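# Open the compost pail's green lid fully

## Task

Swing the compost pail's green lid fully open so it stays standing open by itself. The pail must remain upright, the robot must not be in contact with the pail at the end, and both the white mug and the glass tumbler must still be standing.

## Robot and tools

Robot: two arms, left_arm and right_arm, each with six revolute joints and a two-finger gripper. Calibrated base positions in the scene frame: left_arm (-0.023, +0.271, +0.032) m, right_arm (-0.031, -0.242, +0.018) m, both almost unrotated. Scene frame: origin at table-top height halfway between the arms, +x pointing out over the table, +z up, and left_arm on the +y side. The arm names do not match the left and right sides of the images. A gripper's fingers point along its own +z and open and close along its y. end_effector_position is the point between the pads, about 1 cm behind the tips. Printed hand poses can be off by a few centimetres.

Row layout, used by every motion tool: one flat list of 14 numbers covering both arms, each in [-1, 1]. Numbers 1-7 are left_arm and 8-14 are right_arm. Within each arm the order is: wrist yaw, wrist pitch, wrist roll, shoulder, waist, elbow, then gripper opening. The six joint numbers are scaled offsets, not poses. They count from that arm's Joint targets as they stood when the action or move began, not from the previous row. A value of 1.0 equals 1.202 rad for the waist, 1.258 for the shoulder, 1.3 for the elbow, 2.073 for wrist pitch, and 2.022 for wrist yaw and wrist roll. The opening number is absolute: +1 fully open, -1 shut. Put 0 in all six joint slots to leave an arm's targets unchanged, and resend the current opening to keep the gripper as it is, because 0 there is a real command for half-open. The waist and wrist roll run opposite to the URDF sign. In your numbers the waist range is -3.054 to 2.618 rad, shoulder 0 to 3.142, elbow 0 to 3.142, wrist pitch and wrist yaw -1.571 to 1.571, wrist roll -2.094 to 2.094. Any action whose targets would exceed a range by more than 0.059 rad is rejected for both arms. Joint speed is capped, and targets may only lead measured angles by a fixed margin, so a big offset can take several actions. Very small offsets may not move at all.

execute_actions(actions, cameras): actions is a list of actions. Each action is a table of 1 to 15 rows, and each row is applied for one 1/30 s step. If the table is shorter than 15, its last row holds until 15 steps (0.5 s) have passed. An empty list just returns the current state and images. cameras names the images to return: cam_high, cam_left_wrist, cam_right_wrist (each 504x504). Leaving it out or passing ["all"] gives all three, and [] gives none.

move(target, speed, blend, opening_speed, blocking, cameras): this tool interpolates joints to a goal. target is one 14-number row or a list of up to 15 rows. Every row is an offset from the same starting Joint targets, not from the previous row. speed is the top speed in rad/s of the joint with the farthest to travel, from 0.01 to 2 (default 0.5). Give one value, or one per leg. blend, in rad, rounds off the corners at intermediate rows (default 0, which stops at each one). opening_speed sets how fast the gripper opening changes per second on the -1..+1 scale, at least 0.2. Use a slow value to close on anything fragile. With blocking=false the move keeps running while you reply. Paths do not avoid obstacles or the other arm, and faster moves hit harder. The result adds a move: line giving done, off_target, moving, held or fault, plus limits=held if steps were withheld, and the farthest-off joint for any arm that is not on target.

wait(seconds 0-10, cameras) lets time pass while each arm holds its command. stop(cameras) brakes a running move. zoom_image(camera, region=[x0,y0,x1,y1]) enlarges part of the latest image from that camera, at most 504x504 px, measured from the top-left. read_manual(section="licences") only returns licence text. finished_scene(scene) takes the current scene's number and ends the scene; it cannot be undone.

Reading results: Joint positions and Joint velocities list each arm's joints in the row order (rad, rad/s), followed by the pad gap in m (0.094 when fully open). Joint targets is the base that your next offsets count from. grip_measured uses the opening scale and reads slightly wide when empty. grip_effort_nm is the gripper motor effort, negative when closing; it is not a pad force. Joint torques follow the same order, and numbers 4-6 wrap at ±28 N m. "joint sent to its limit" means a joint was clipped at its end stop. "joint command not followed" means the clearance check changed targets for that arm. Tool commands shows the current gripper commands. Step readings list joint angles during actions.

Cautions: motor temperature climbs when an arm holds a load, stays stretched out, or pushes against something it cannot reach. MOTOR HOT appears at 75 °C, the arm folds away at 90 °C, and it goes limp at 100 °C. To stop a push, command targets back past the measured positions. Avoid dropping things or letting go of moving parts, slamming the lid, hard hits, strong presses, and contact between the two arms. Do not knock over the mug or tumbler, tip the pail, or leave anything off the table. Objects may receive brief random pushes or tugs. Before finishing, move the gripper clear of the pail and confirm that the lid stays open.

Each tool is called after ">>>" in YAML: its name, and indented under it one key for each argument.

## Session

>>> execute_actions:
  actions: []

>>> zoom_image:
  camera: "cam_high"
  region: [130, 130, 380, 380]

Scene clock: 0.00 s.
left_arm: end_effector_position=(+0.3936, +0.2709, +0.1509) grip_measured=+1.000 grip_effort_nm=n/a end_effector_quat_wxyz=(+0.608, -0.026, +0.791, +0.067) | right_arm: end_effector_position=(+0.3570, -0.1939, +0.1223) grip_measured=+1.000 grip_effort_nm=n/a end_effector_quat_wxyz=(+0.607, -0.055, +0.793, +0.007)
Joint names: [wrist yaw, wrist pitch, wrist roll, shoulder, waist, elbow]
Joint positions: left_arm=[-0.24 0.895 -0.015 1.592 0.096 0.435 0.094] | right_arm=[0.068 0.974 0.039 1.552 -0.132 0.311 0.094]
Joint velocities: within noise
Joint torques (N m): no reading
Heat: left arm: 28 °C; right arm: 27 °C.
Joint targets: left_arm=[-0.240 0.884 -0.014 1.589 0.096 0.437] | right_arm=[0.069 0.971 0.038 1.546 -0.132 0.316]
Tool commands: left_gripper/opening=+1.0 right_gripper/opening=+1.0

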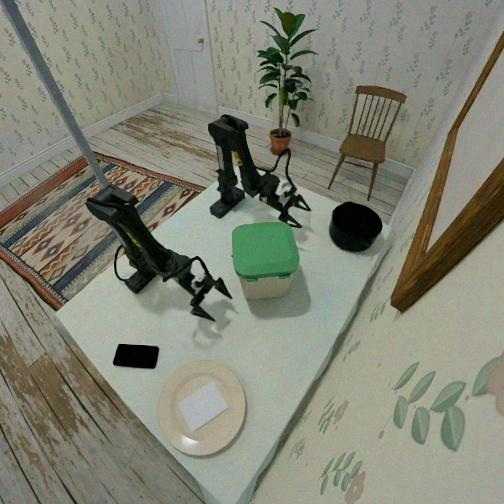

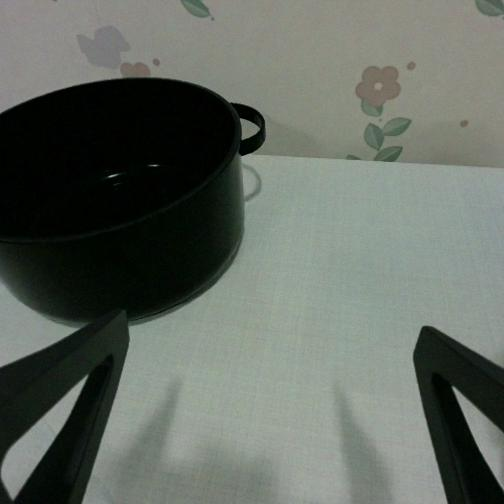

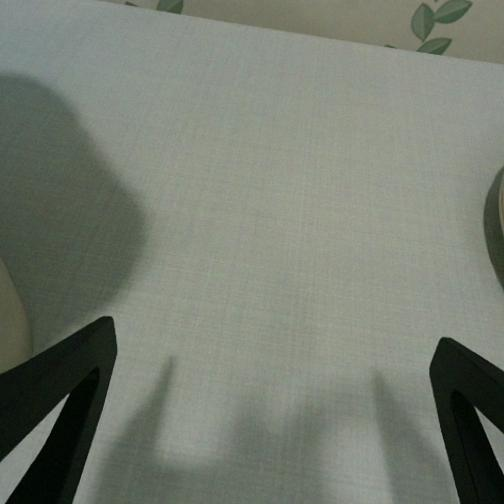

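Scaled by 2.016 from the camera's 504x504 image, which has a finer 720x720 frame.

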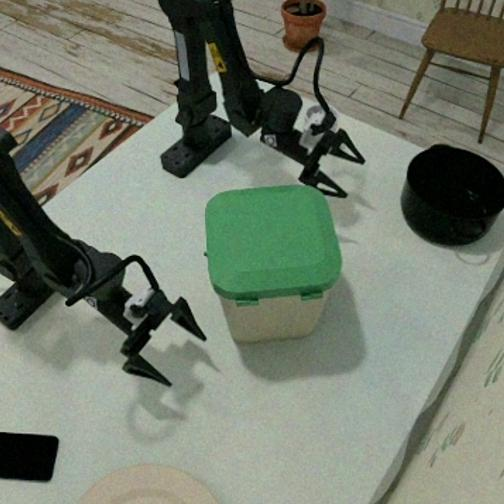

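>>> zoom_image:
  camera: "cam_high"
  region: [215, 205, 315, 305]

Scaled by 5.040 from the camera's 504x504 image, which has a finer 720x720 frame.

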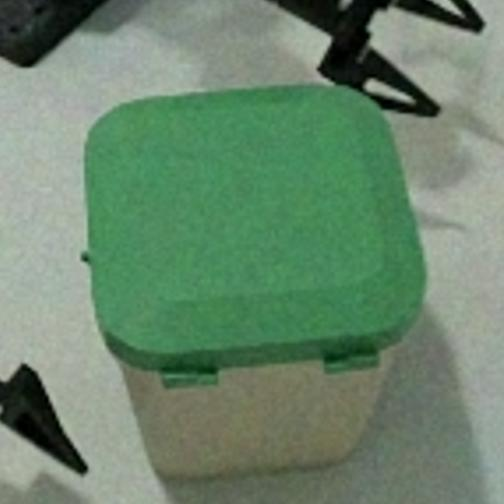

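>>> move:
  target:
    - [0.119,-0.764,0.007,-0.627,0,0.356,1,-0.034,-0.806,-0.019,-0.593,0,0.449,1]
    - [0.119,-0.764,0.007,-0.627,0.336,0.356,1,-0.034,-0.806,-0.019,-0.593,-0.306,0.449,1]
  speed: 0.8

Scene clock: 40.73 s.
left_arm: end_effector_position=(+0.2244, +0.1361, +0.2783) grip_measured=+1.000 grip_effort_nm=-0.002 end_effector_quat_wxyz=(+0.452, +0.223, +0.856, -0.115) | right_arm: end_effector_position=(+0.2137, -0.1040, +0.2607) grip_measured=+1.000 grip_effort_nm=-0.032 end_effector_quat_wxyz=(+0.447, -0.229, +0.857, +0.113)
Joint positions: left_arm=[-0.001 -0.677 -0.006 0.805 0.495 0.881 0.094] | right_arm=[0.005 -0.683 0.01 0.806 -0.494 0.875 0.094]
Joint torques (N m): left_arm=[-0.01 1.59 0.05 -0.58 0.5 9.52] | right_arm=[-0.1 1.45 -0.07 -1.18 -0.5 8.94]
Joint targets: left_arm=[0.000 -0.699 0.000 0.800 0.500 0.900] | right_arm=[0.000 -0.700 0.000 0.800 -0.500 0.900]
move: done

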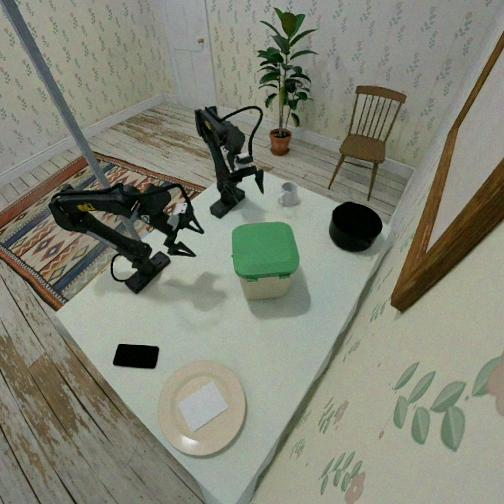

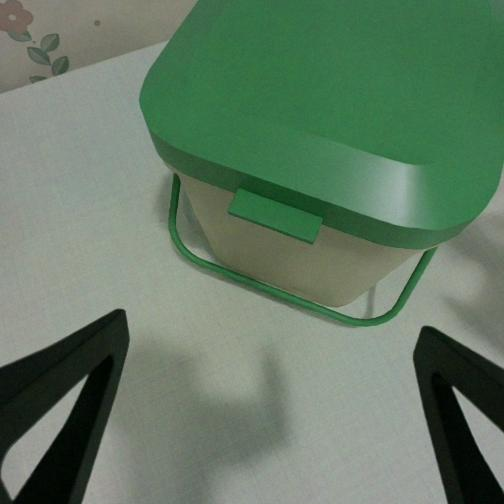

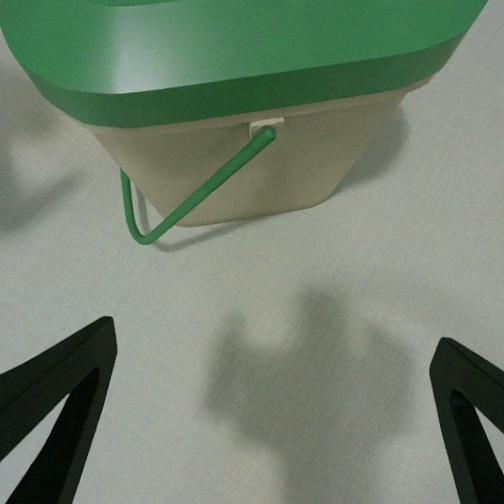

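>>> zoom_image:
  camera: "cam_left_wrist"
  region: [130, 130, 480, 350]

>>> zoom_image:
  camera: "cam_right_wrist"
  region: [60, 60, 460, 300]

Scaled by 1.440 from the camera's 504x504 image, which has a finer 720x720 frame.

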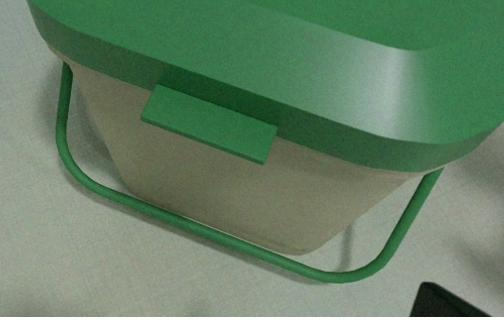

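Scaled by 1.260 from the camera's 504x504 image, which has a finer 720x720 frame.

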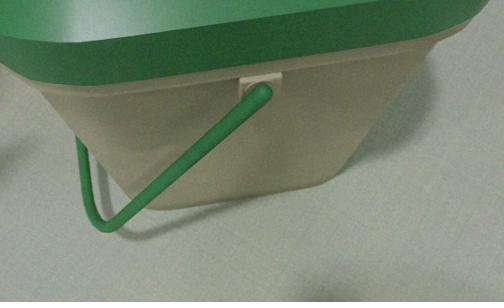

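>>> move:
  target: [0.336,0.558,0,-0.064,-0.366,-0.49,-1,0,0,0,0,0,0,1]
  speed: 0.7

>>> zoom_image:
  camera: "cam_left_wrist"
  region: [100, 150, 500, 500]

Scene clock: 100.23 s.
left_arm: end_effector_position=(+0.2484, +0.1408, +0.2728) grip_measured=-0.996 grip_effort_nm=-0.232 end_effector_quat_wxyz=(+0.659, +0.259, +0.658, -0.256) | right_arm: end_effector_position=(+0.2136, -0.1041, +0.2605) grip_measured=+1.000 grip_effort_nm=-0.037 end_effector_quat_wxyz=(+0.446, -0.229, +0.858, +0.112)
Joint positions: left_arm=[0.673 0.455 -0.005 0.734 0.065 0.278 0] | right_arm=[0.005 -0.683 0.01 0.806 -0.494 0.875 0.094]
Joint torques (N m): left_arm=[0.07 1.84 0.04 -1.25 -0.43 6.72] | right_arm=[-0.1 1.46 -0.07 -1.17 -0.49 8.95]
Joint targets: left_arm=[0.680 0.457 0.000 0.720 0.060 0.263] | right_arm=[0.000 -0.700 0.000 0.800 -0.500 0.900]
move: done

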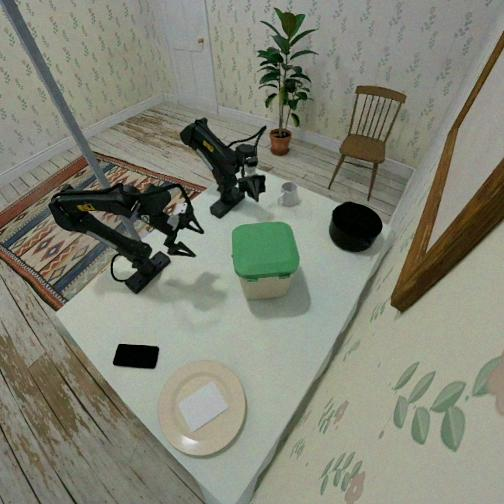

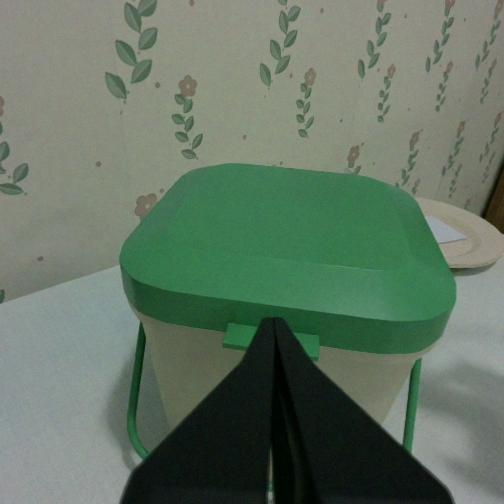

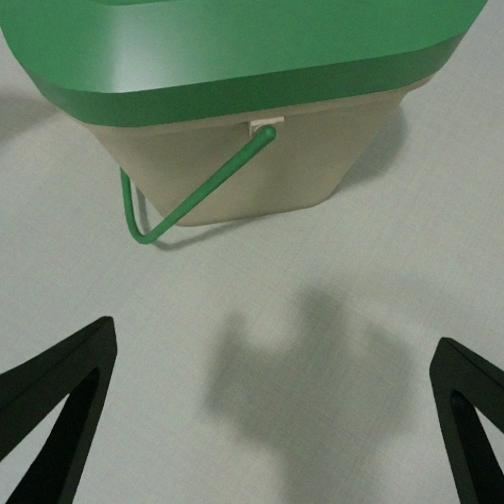

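Scaled by 1.260 from the camera's 504x504 image, which has a finer 720x720 frame.

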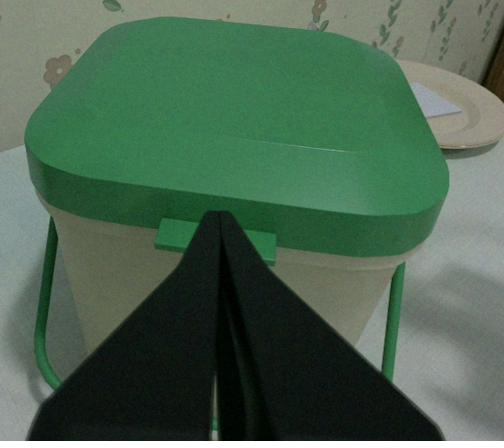

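>>> move:
  target: [-0.0415,0.453,0,0.578,0.068,-0.163,-1,0,0,0,0,0,0,1]
  speed: 0.5
  cameras: ["cam_left_wrist","cam_right_wrist"]

Scene clock: 118.30 s.
left_arm: end_effector_position=(+0.2682, +0.1277, +0.1869) grip_measured=-0.996 grip_effort_nm=-0.227 end_effector_quat_wxyz=(+0.665, +0.261, +0.652, -0.255) | right_arm: end_effector_position=(+0.2135, -0.1041, +0.2604) grip_measured=+1.000 grip_effort_nm=-0.037 end_effector_quat_wxyz=(+0.446, -0.229, +0.858, +0.112)
Joint positions: left_arm=[0.6 1.394 -0.005 1.438 0.137 0.062 0] | right_arm=[0.005 -0.684 0.01 0.806 -0.494 0.875 0.094]
Joint torques (N m): left_arm=[-0.06 1.85 0.04 -2.45 0.53 3.89] | right_arm=[-0.1 1.46 -0.07 -1.17 -0.5 8.95]
Heat: left arm: 30 °C; right arm: 32 °C.
Joint targets: left_arm=[0.595 1.396 0.000 1.447 0.142 0.051] | right_arm=[0.000 -0.700 0.000 0.800 -0.500 0.900]
move: done
Images, in order: cam_left_wrist, cam_right_wrist.

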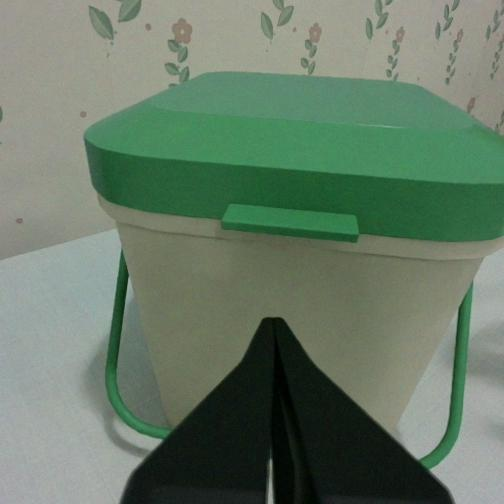

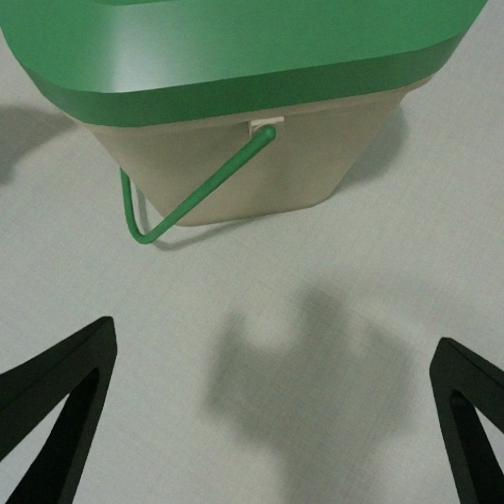

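>>> move:
  target: [-0.041,0.008,0,0.078,0.069,0.063,-1,0,0,0,0,0,0,1]
  speed: 0.15
  cameras: ["cam_left_wrist","cam_right_wrist"]

Scene clock: 126.57 s.
left_arm: end_effector_position=(+0.2813, +0.1105, +0.1804) grip_measured=-0.996 grip_effort_nm=-0.227 end_effector_quat_wxyz=(+0.657, +0.260, +0.659, -0.257) | right_arm: end_effector_position=(+0.2135, -0.1041, +0.2604) grip_measured=+1.000 grip_effort_nm=-0.037 end_effector_quat_wxyz=(+0.446, -0.229, +0.858, +0.112)
Joint positions: left_arm=[0.519 1.411 -0.005 1.534 0.22 0.119 0] | right_arm=[0.005 -0.684 0.01 0.806 -0.494 0.875 0.094]
Joint torques (N m): left_arm=[-0.07 1.91 0.05 -3.12 0.46 6] | right_arm=[-0.1 1.47 -0.08 -1.17 -0.51 8.95]
Joint targets: left_arm=[0.513 1.413 0.000 1.545 0.225 0.133] | right_arm=[0.000 -0.700 0.000 0.800 -0.500 0.900]
move: done
Images, in order: cam_left_wrist, cam_right_wrist.

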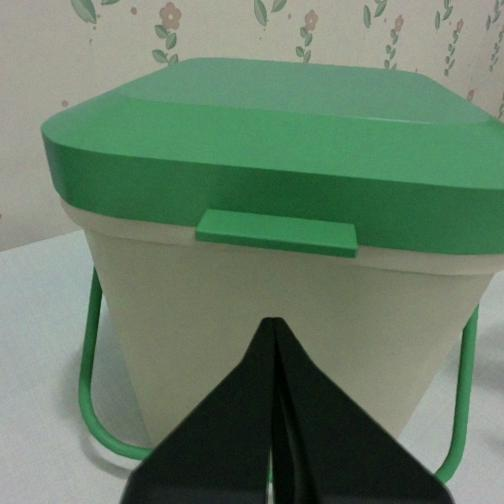

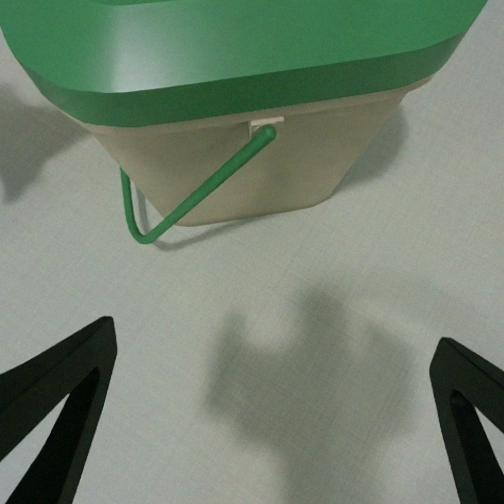

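>>> move:
  target: [-0.016,-0.042,0,-0.029,0.027,0.038,-1,0,0,0,0,0,0,1]
  speed: 0.1
  cameras: ["cam_left_wrist"]

Scene clock: 136.53 s.
left_arm: end_effector_position=(+0.2905, +0.1022, +0.1859) grip_measured=-0.996 grip_effort_nm=-0.232 end_effector_quat_wxyz=(+0.657, +0.260, +0.660, -0.257) | right_arm: end_effector_position=(+0.2135, -0.1041, +0.2604) grip_measured=+1.000 grip_effort_nm=-0.037 end_effector_quat_wxyz=(+0.446, -0.229, +0.858, +0.112)
Joint positions: left_arm=[0.486 1.351 -0.005 1.524 0.252 0.167 0] | right_arm=[0.005 -0.684 0.01 0.806 -0.494 0.875 0.094]
Joint torques (N m): left_arm=[-0.06 1.69 0.03 -5.89 0.51 6.38] | right_arm=[-0.1 1.46 -0.08 -1.14 -0.5 8.98]
Joint targets: left_arm=[0.480 1.326 0.000 1.509 0.257 0.183] | right_arm=[0.000 -0.700 0.000 0.800 -0.500 0.900]
move: done
Images, in order: cam_left_wrist.

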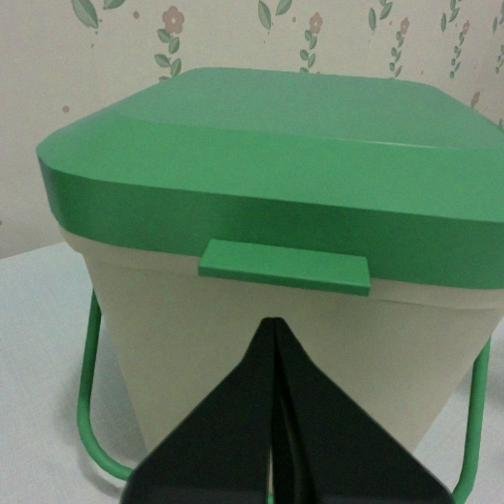

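>>> move:
  target:
    - [-0.010,-0.041,0,-0.040,0.017,0.027,-1,0,0,0,0,0,0,1]
    - [-0.018,-0.25,0,-0.258,0.031,0.148,-1,0,0,0,0,0,0,1]
  speed: 0.25
  blend: 0.04

Scene clock: 164.77 s.
left_arm: end_effector_position=(+0.3011, +0.0918, +0.2459) grip_measured=-0.996 grip_effort_nm=-0.227 end_effector_quat_wxyz=(+0.650, +0.259, +0.667, -0.257) | right_arm: end_effector_position=(+0.2135, -0.1041, +0.2604) grip_measured=+1.000 grip_effort_nm=-0.042 end_effector_quat_wxyz=(+0.446, -0.229, +0.858, +0.112)
Joint positions: left_arm=[0.449 0.825 -0.005 1.202 0.289 0.351 0] | right_arm=[0.005 -0.684 0.01 0.806 -0.494 0.875 0.094]
Joint torques (N m): left_arm=[-0.04 1.78 0.05 -5.07 0.57 9.37] | right_arm=[-0.1 1.46 -0.07 -1.16 -0.51 8.96]
Joint targets: left_arm=[0.444 0.808 0.000 1.184 0.294 0.375] | right_arm=[0.000 -0.700 0.000 0.800 -0.500 0.900]
move: done

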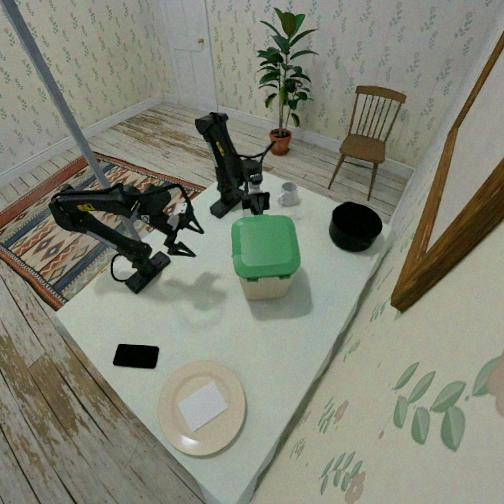

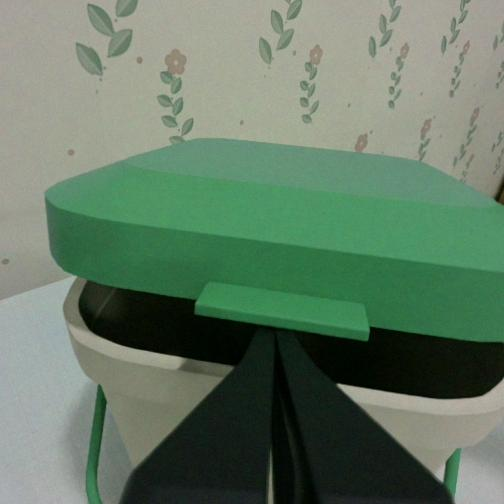

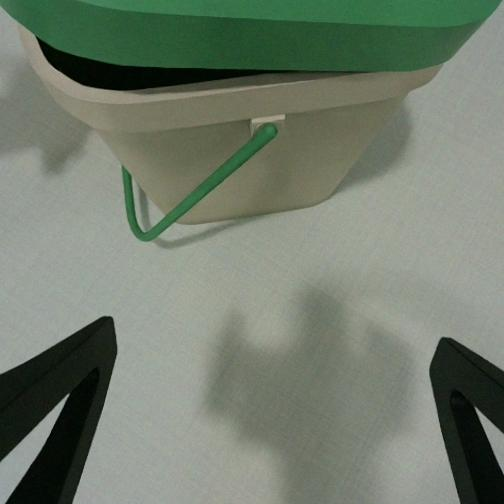

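>>> move:
  target:
    - [-0.027,-0.112,0,-0.001,0.044,0.178,-1,0,0,0,0,0,0,1]
    - [-0.057,-0.17,0,0.101,0.095,0.37,-1,0,0,0,0,0,0,1]
  speed: 0.3
  blend: 0.05

Scene clock: 170.10 s.
left_arm: end_effector_position=(+0.3511, +0.0446, +0.3519) grip_measured=-0.996 grip_effort_nm=-0.227 end_effector_quat_wxyz=(+0.664, +0.260, +0.653, -0.257) | right_arm: end_effector_position=(+0.2135, -0.1041, +0.2604) grip_measured=+1.000 grip_effort_nm=-0.037 end_effector_quat_wxyz=(+0.446, -0.229, +0.858, +0.112)
Joint positions: left_arm=[0.335 0.478 -0.005 1.297 0.404 0.834 0] | right_arm=[0.005 -0.684 0.01 0.806 -0.494 0.875 0.094]
Joint torques (N m): left_arm=[-0.08 1.73 0.04 -4.27 0.5 10.15] | right_arm=[-0.09 1.46 -0.07 -1.17 -0.51 8.95]
Joint targets: left_arm=[0.329 0.455 0.000 1.311 0.409 0.856] | right_arm=[0.000 -0.700 0.000 0.800 -0.500 0.900]
move: done

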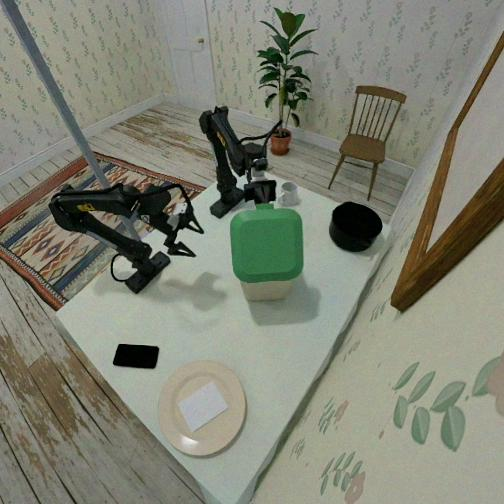

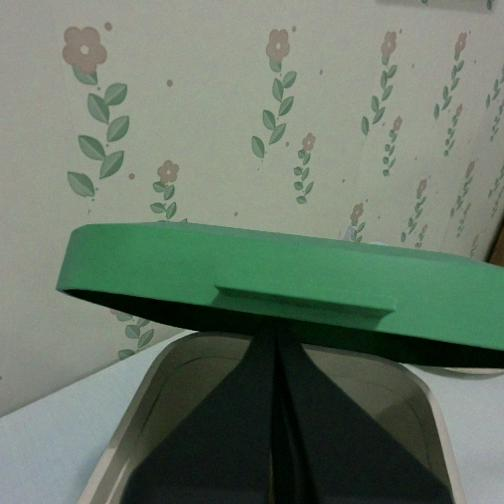

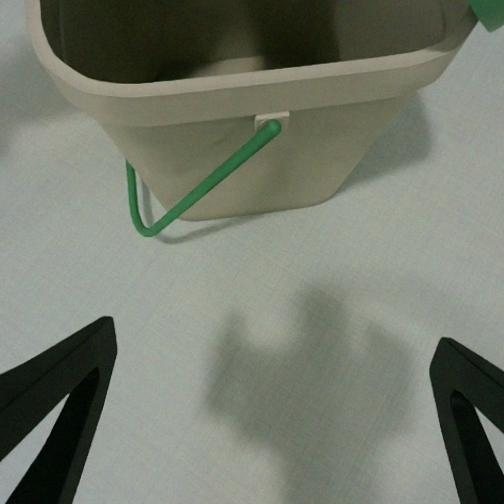

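>>> move:
  target:
    - [-0.028,-0.029,0,0.148,0.047,0.189,-1,0,0,0,0,0,0,1]
    - [-0.05,-0.036,0,0.32,0.084,0.367,-1,0,0,0,0,0,0,1]
  speed: 0.3
  blend: 0.05

Scene clock: 174.83 s.
left_arm: end_effector_position=(+0.4333, -0.0322, +0.3770) grip_measured=-0.996 grip_effort_nm=-0.232 end_effector_quat_wxyz=(+0.663, +0.259, +0.654, -0.257) | right_arm: end_effector_position=(+0.2135, -0.1041, +0.2604) grip_measured=+1.000 grip_effort_nm=-0.032 end_effector_quat_wxyz=(+0.446, -0.229, +0.858, +0.112)
Joint positions: left_arm=[0.233 0.402 -0.005 1.697 0.505 1.306 0] | right_arm=[0.005 -0.684 0.01 0.806 -0.494 0.875 0.094]
Joint torques (N m): left_arm=[-0.06 1.77 0.04 -8.75 0.54 10.7] | right_arm=[-0.11 1.47 -0.07 -1.13 -0.51 8.95]
Joint targets: left_arm=[0.227 0.381 0.000 1.714 0.509 1.333] | right_arm=[0.000 -0.700 0.000 0.800 -0.500 0.900]
move: done

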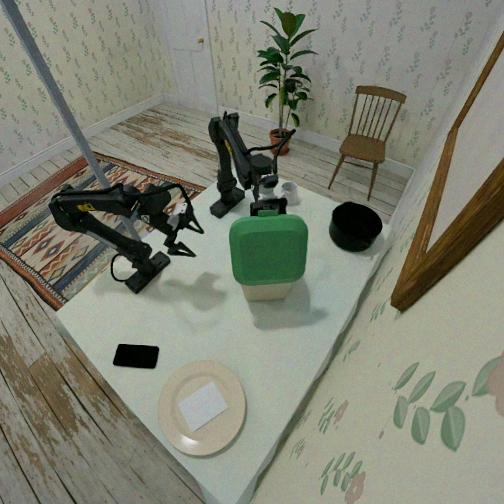

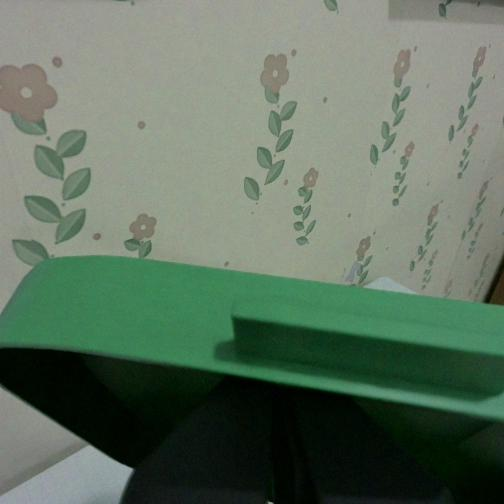

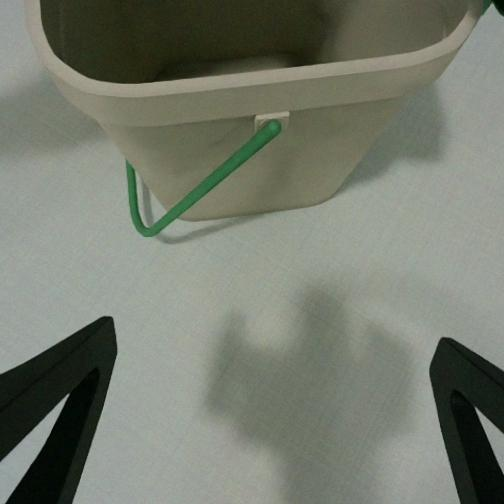

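>>> move:
  target: [-0.011,0.002,0,0.132,0.020,0.124,-1,0,0,0,0,0,0,1]
  speed: 0.2

>>> zoom_image:
  camera: "cam_high"
  region: [205, 185, 325, 305]

Scene clock: 179.53 s.
left_arm: end_effector_position=(+0.4644, -0.0616, +0.3679) grip_measured=-0.996 grip_effort_nm=-0.227 end_effector_quat_wxyz=(+0.662, +0.260, +0.654, -0.258) | right_arm: end_effector_position=(+0.2135, -0.1041, +0.2604) grip_measured=+1.000 grip_effort_nm=-0.037 end_effector_quat_wxyz=(+0.446, -0.229, +0.858, +0.112)
Joint positions: left_arm=[0.212 0.4 -0.005 1.858 0.529 1.468 0] | right_arm=[0.005 -0.684 0.01 0.806 -0.494 0.875 0.094]
Joint torques (N m): left_arm=[-0.07 1.81 0.05 -10.28 0.51 10.66] | right_arm=[-0.1 1.46 -0.07 -1.16 -0.5 8.96]
Joint targets: left_arm=[0.205 0.385 0.000 1.879 0.533 1.494] | right_arm=[0.000 -0.700 0.000 0.800 -0.500 0.900]
move: done

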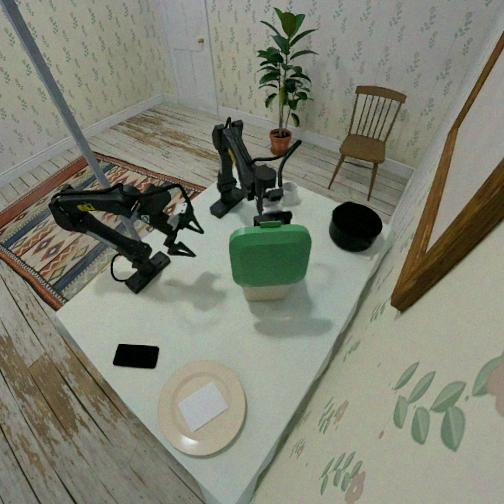

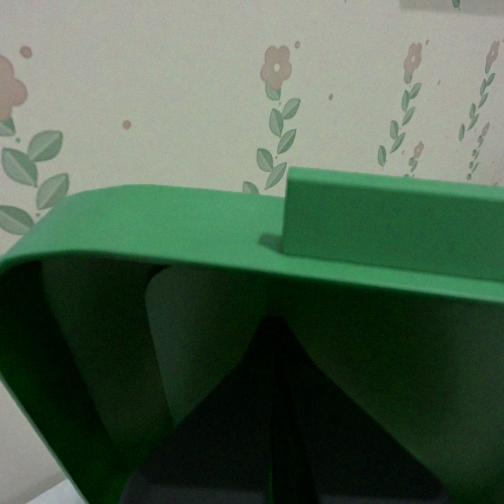

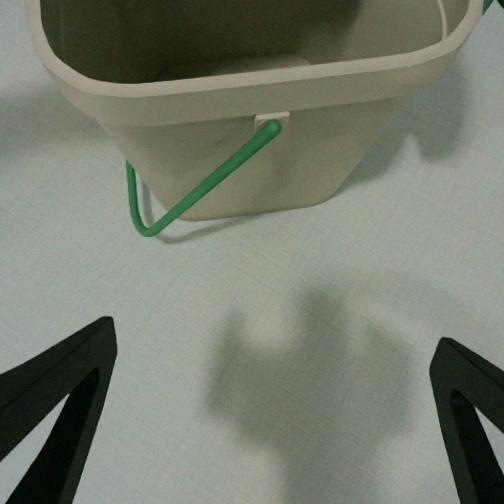

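Scaled by 4.200 from the camera's 504x504 image, which has a finer 720x720 frame.

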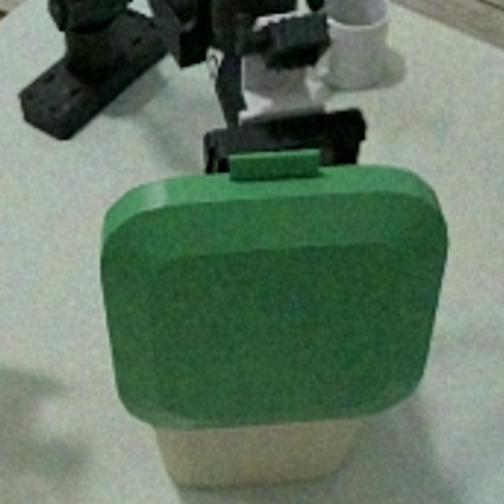

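>>> move:
  target: [-0.009,-0.007,0,0.126,0.015,0.134,-1,0,0,0,0,0,0,1]
  speed: 0.15

>>> zoom_image:
  camera: "cam_high"
  region: [205, 185, 325, 305]

Scene clock: 188.20 s.
left_arm: end_effector_position=(+0.4934, -0.0886, +0.3615) grip_measured=-0.996 grip_effort_nm=-0.222 end_effector_quat_wxyz=(+0.667, +0.259, +0.650, -0.258) | right_arm: end_effector_position=(+0.2135, -0.1041, +0.2604) grip_measured=+1.000 grip_effort_nm=-0.037 end_effector_quat_wxyz=(+0.446, -0.229, +0.858, +0.112)
Joint positions: left_arm=[0.193 0.393 -0.005 2.013 0.547 1.642 0] | right_arm=[0.005 -0.684 0.01 0.806 -0.494 0.875 0.094]
Joint torques (N m): left_arm=[-0.08 1.75 0.05 -11.56 0.49 10.66] | right_arm=[-0.09 1.46 -0.08 -1.17 -0.51 8.96]
Joint targets: left_arm=[0.187 0.370 0.000 2.038 0.552 1.669] | right_arm=[0.000 -0.700 0.000 0.800 -0.500 0.900]
move: done

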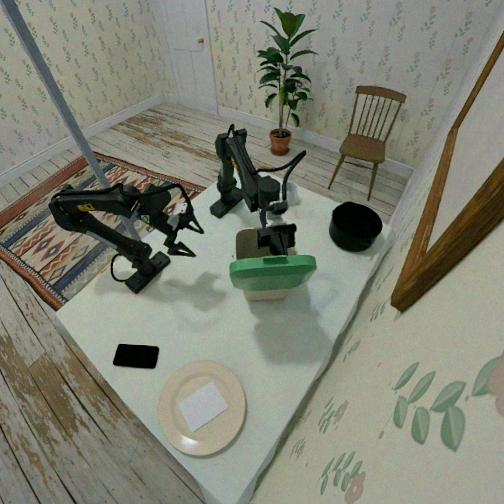

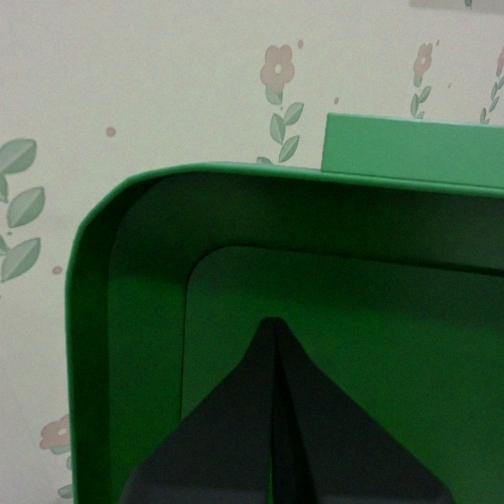

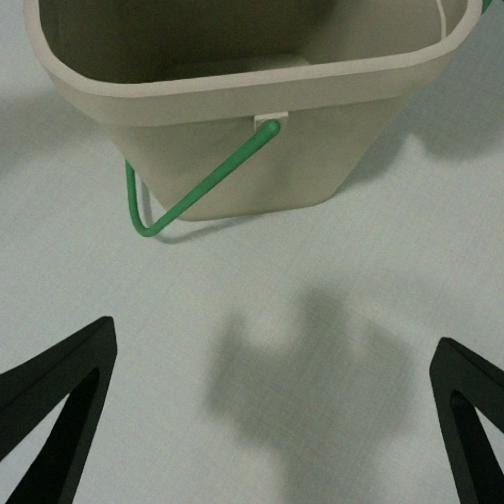

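Scaled by 4.200 from the camera's 504x504 image, which has a finer 720x720 frame.

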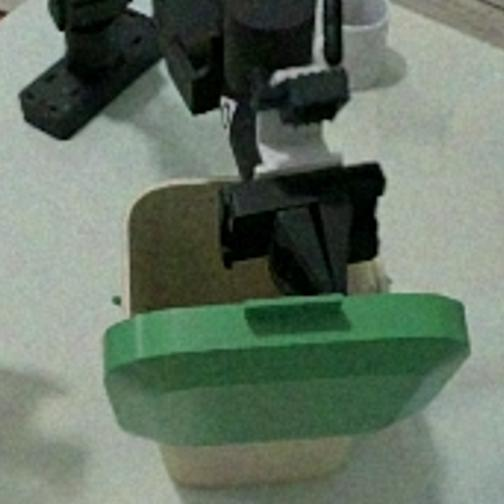

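>>> move:
  target: [0.020,0.005,0,-0.258,-0.035,-0.258,-1,0,0,0,0,0,0,1]
  speed: 0.3

>>> zoom_image:
  camera: "cam_high"
  region: [205, 185, 325, 305]

Scene clock: 192.73 s.
left_arm: end_effector_position=(+0.4416, -0.0403, +0.3735) grip_measured=-0.996 grip_effort_nm=-0.232 end_effector_quat_wxyz=(+0.660, +0.258, +0.658, -0.255) | right_arm: end_effector_position=(+0.2135, -0.1041, +0.2604) grip_measured=+1.000 grip_effort_nm=-0.037 end_effector_quat_wxyz=(+0.446, -0.229, +0.858, +0.112)
Joint positions: left_arm=[0.221 0.389 -0.005 1.739 0.514 1.351 0] | right_arm=[0.005 -0.684 0.01 0.806 -0.494 0.875 0.094]
Joint torques (N m): left_arm=[0.06 1.88 0.04 -13.15 -0.4 6.67] | right_arm=[-0.1 1.46 -0.08 -1.14 -0.5 8.95]
Joint targets: left_arm=[0.228 0.380 0.000 1.714 0.510 1.333] | right_arm=[0.000 -0.700 0.000 0.800 -0.500 0.900]
move: done

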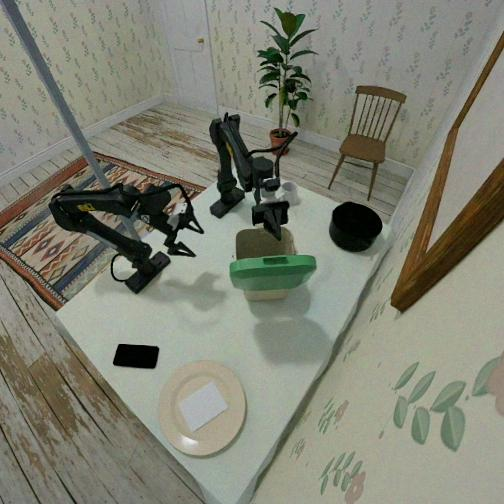

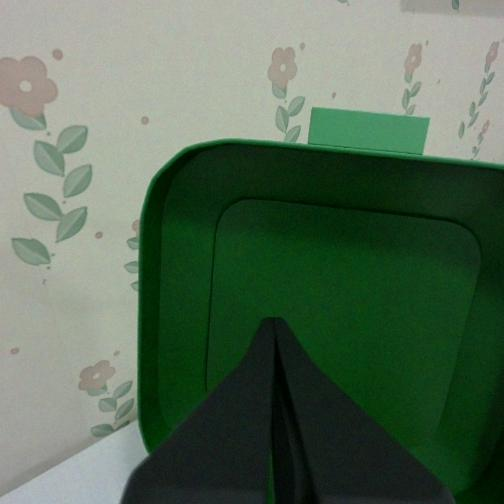

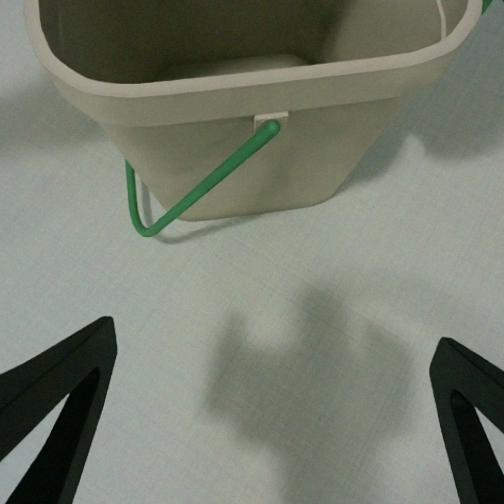

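Scaled by 4.200 from the camera's 504x504 image, which has a finer 720x720 frame.

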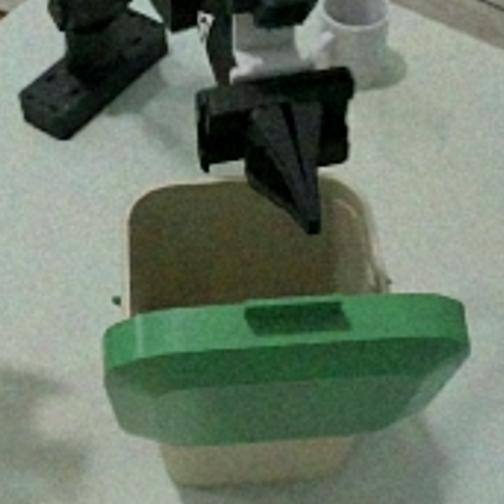

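>>> finished_scene:
  scene: 1

The scene is finished: the task was done.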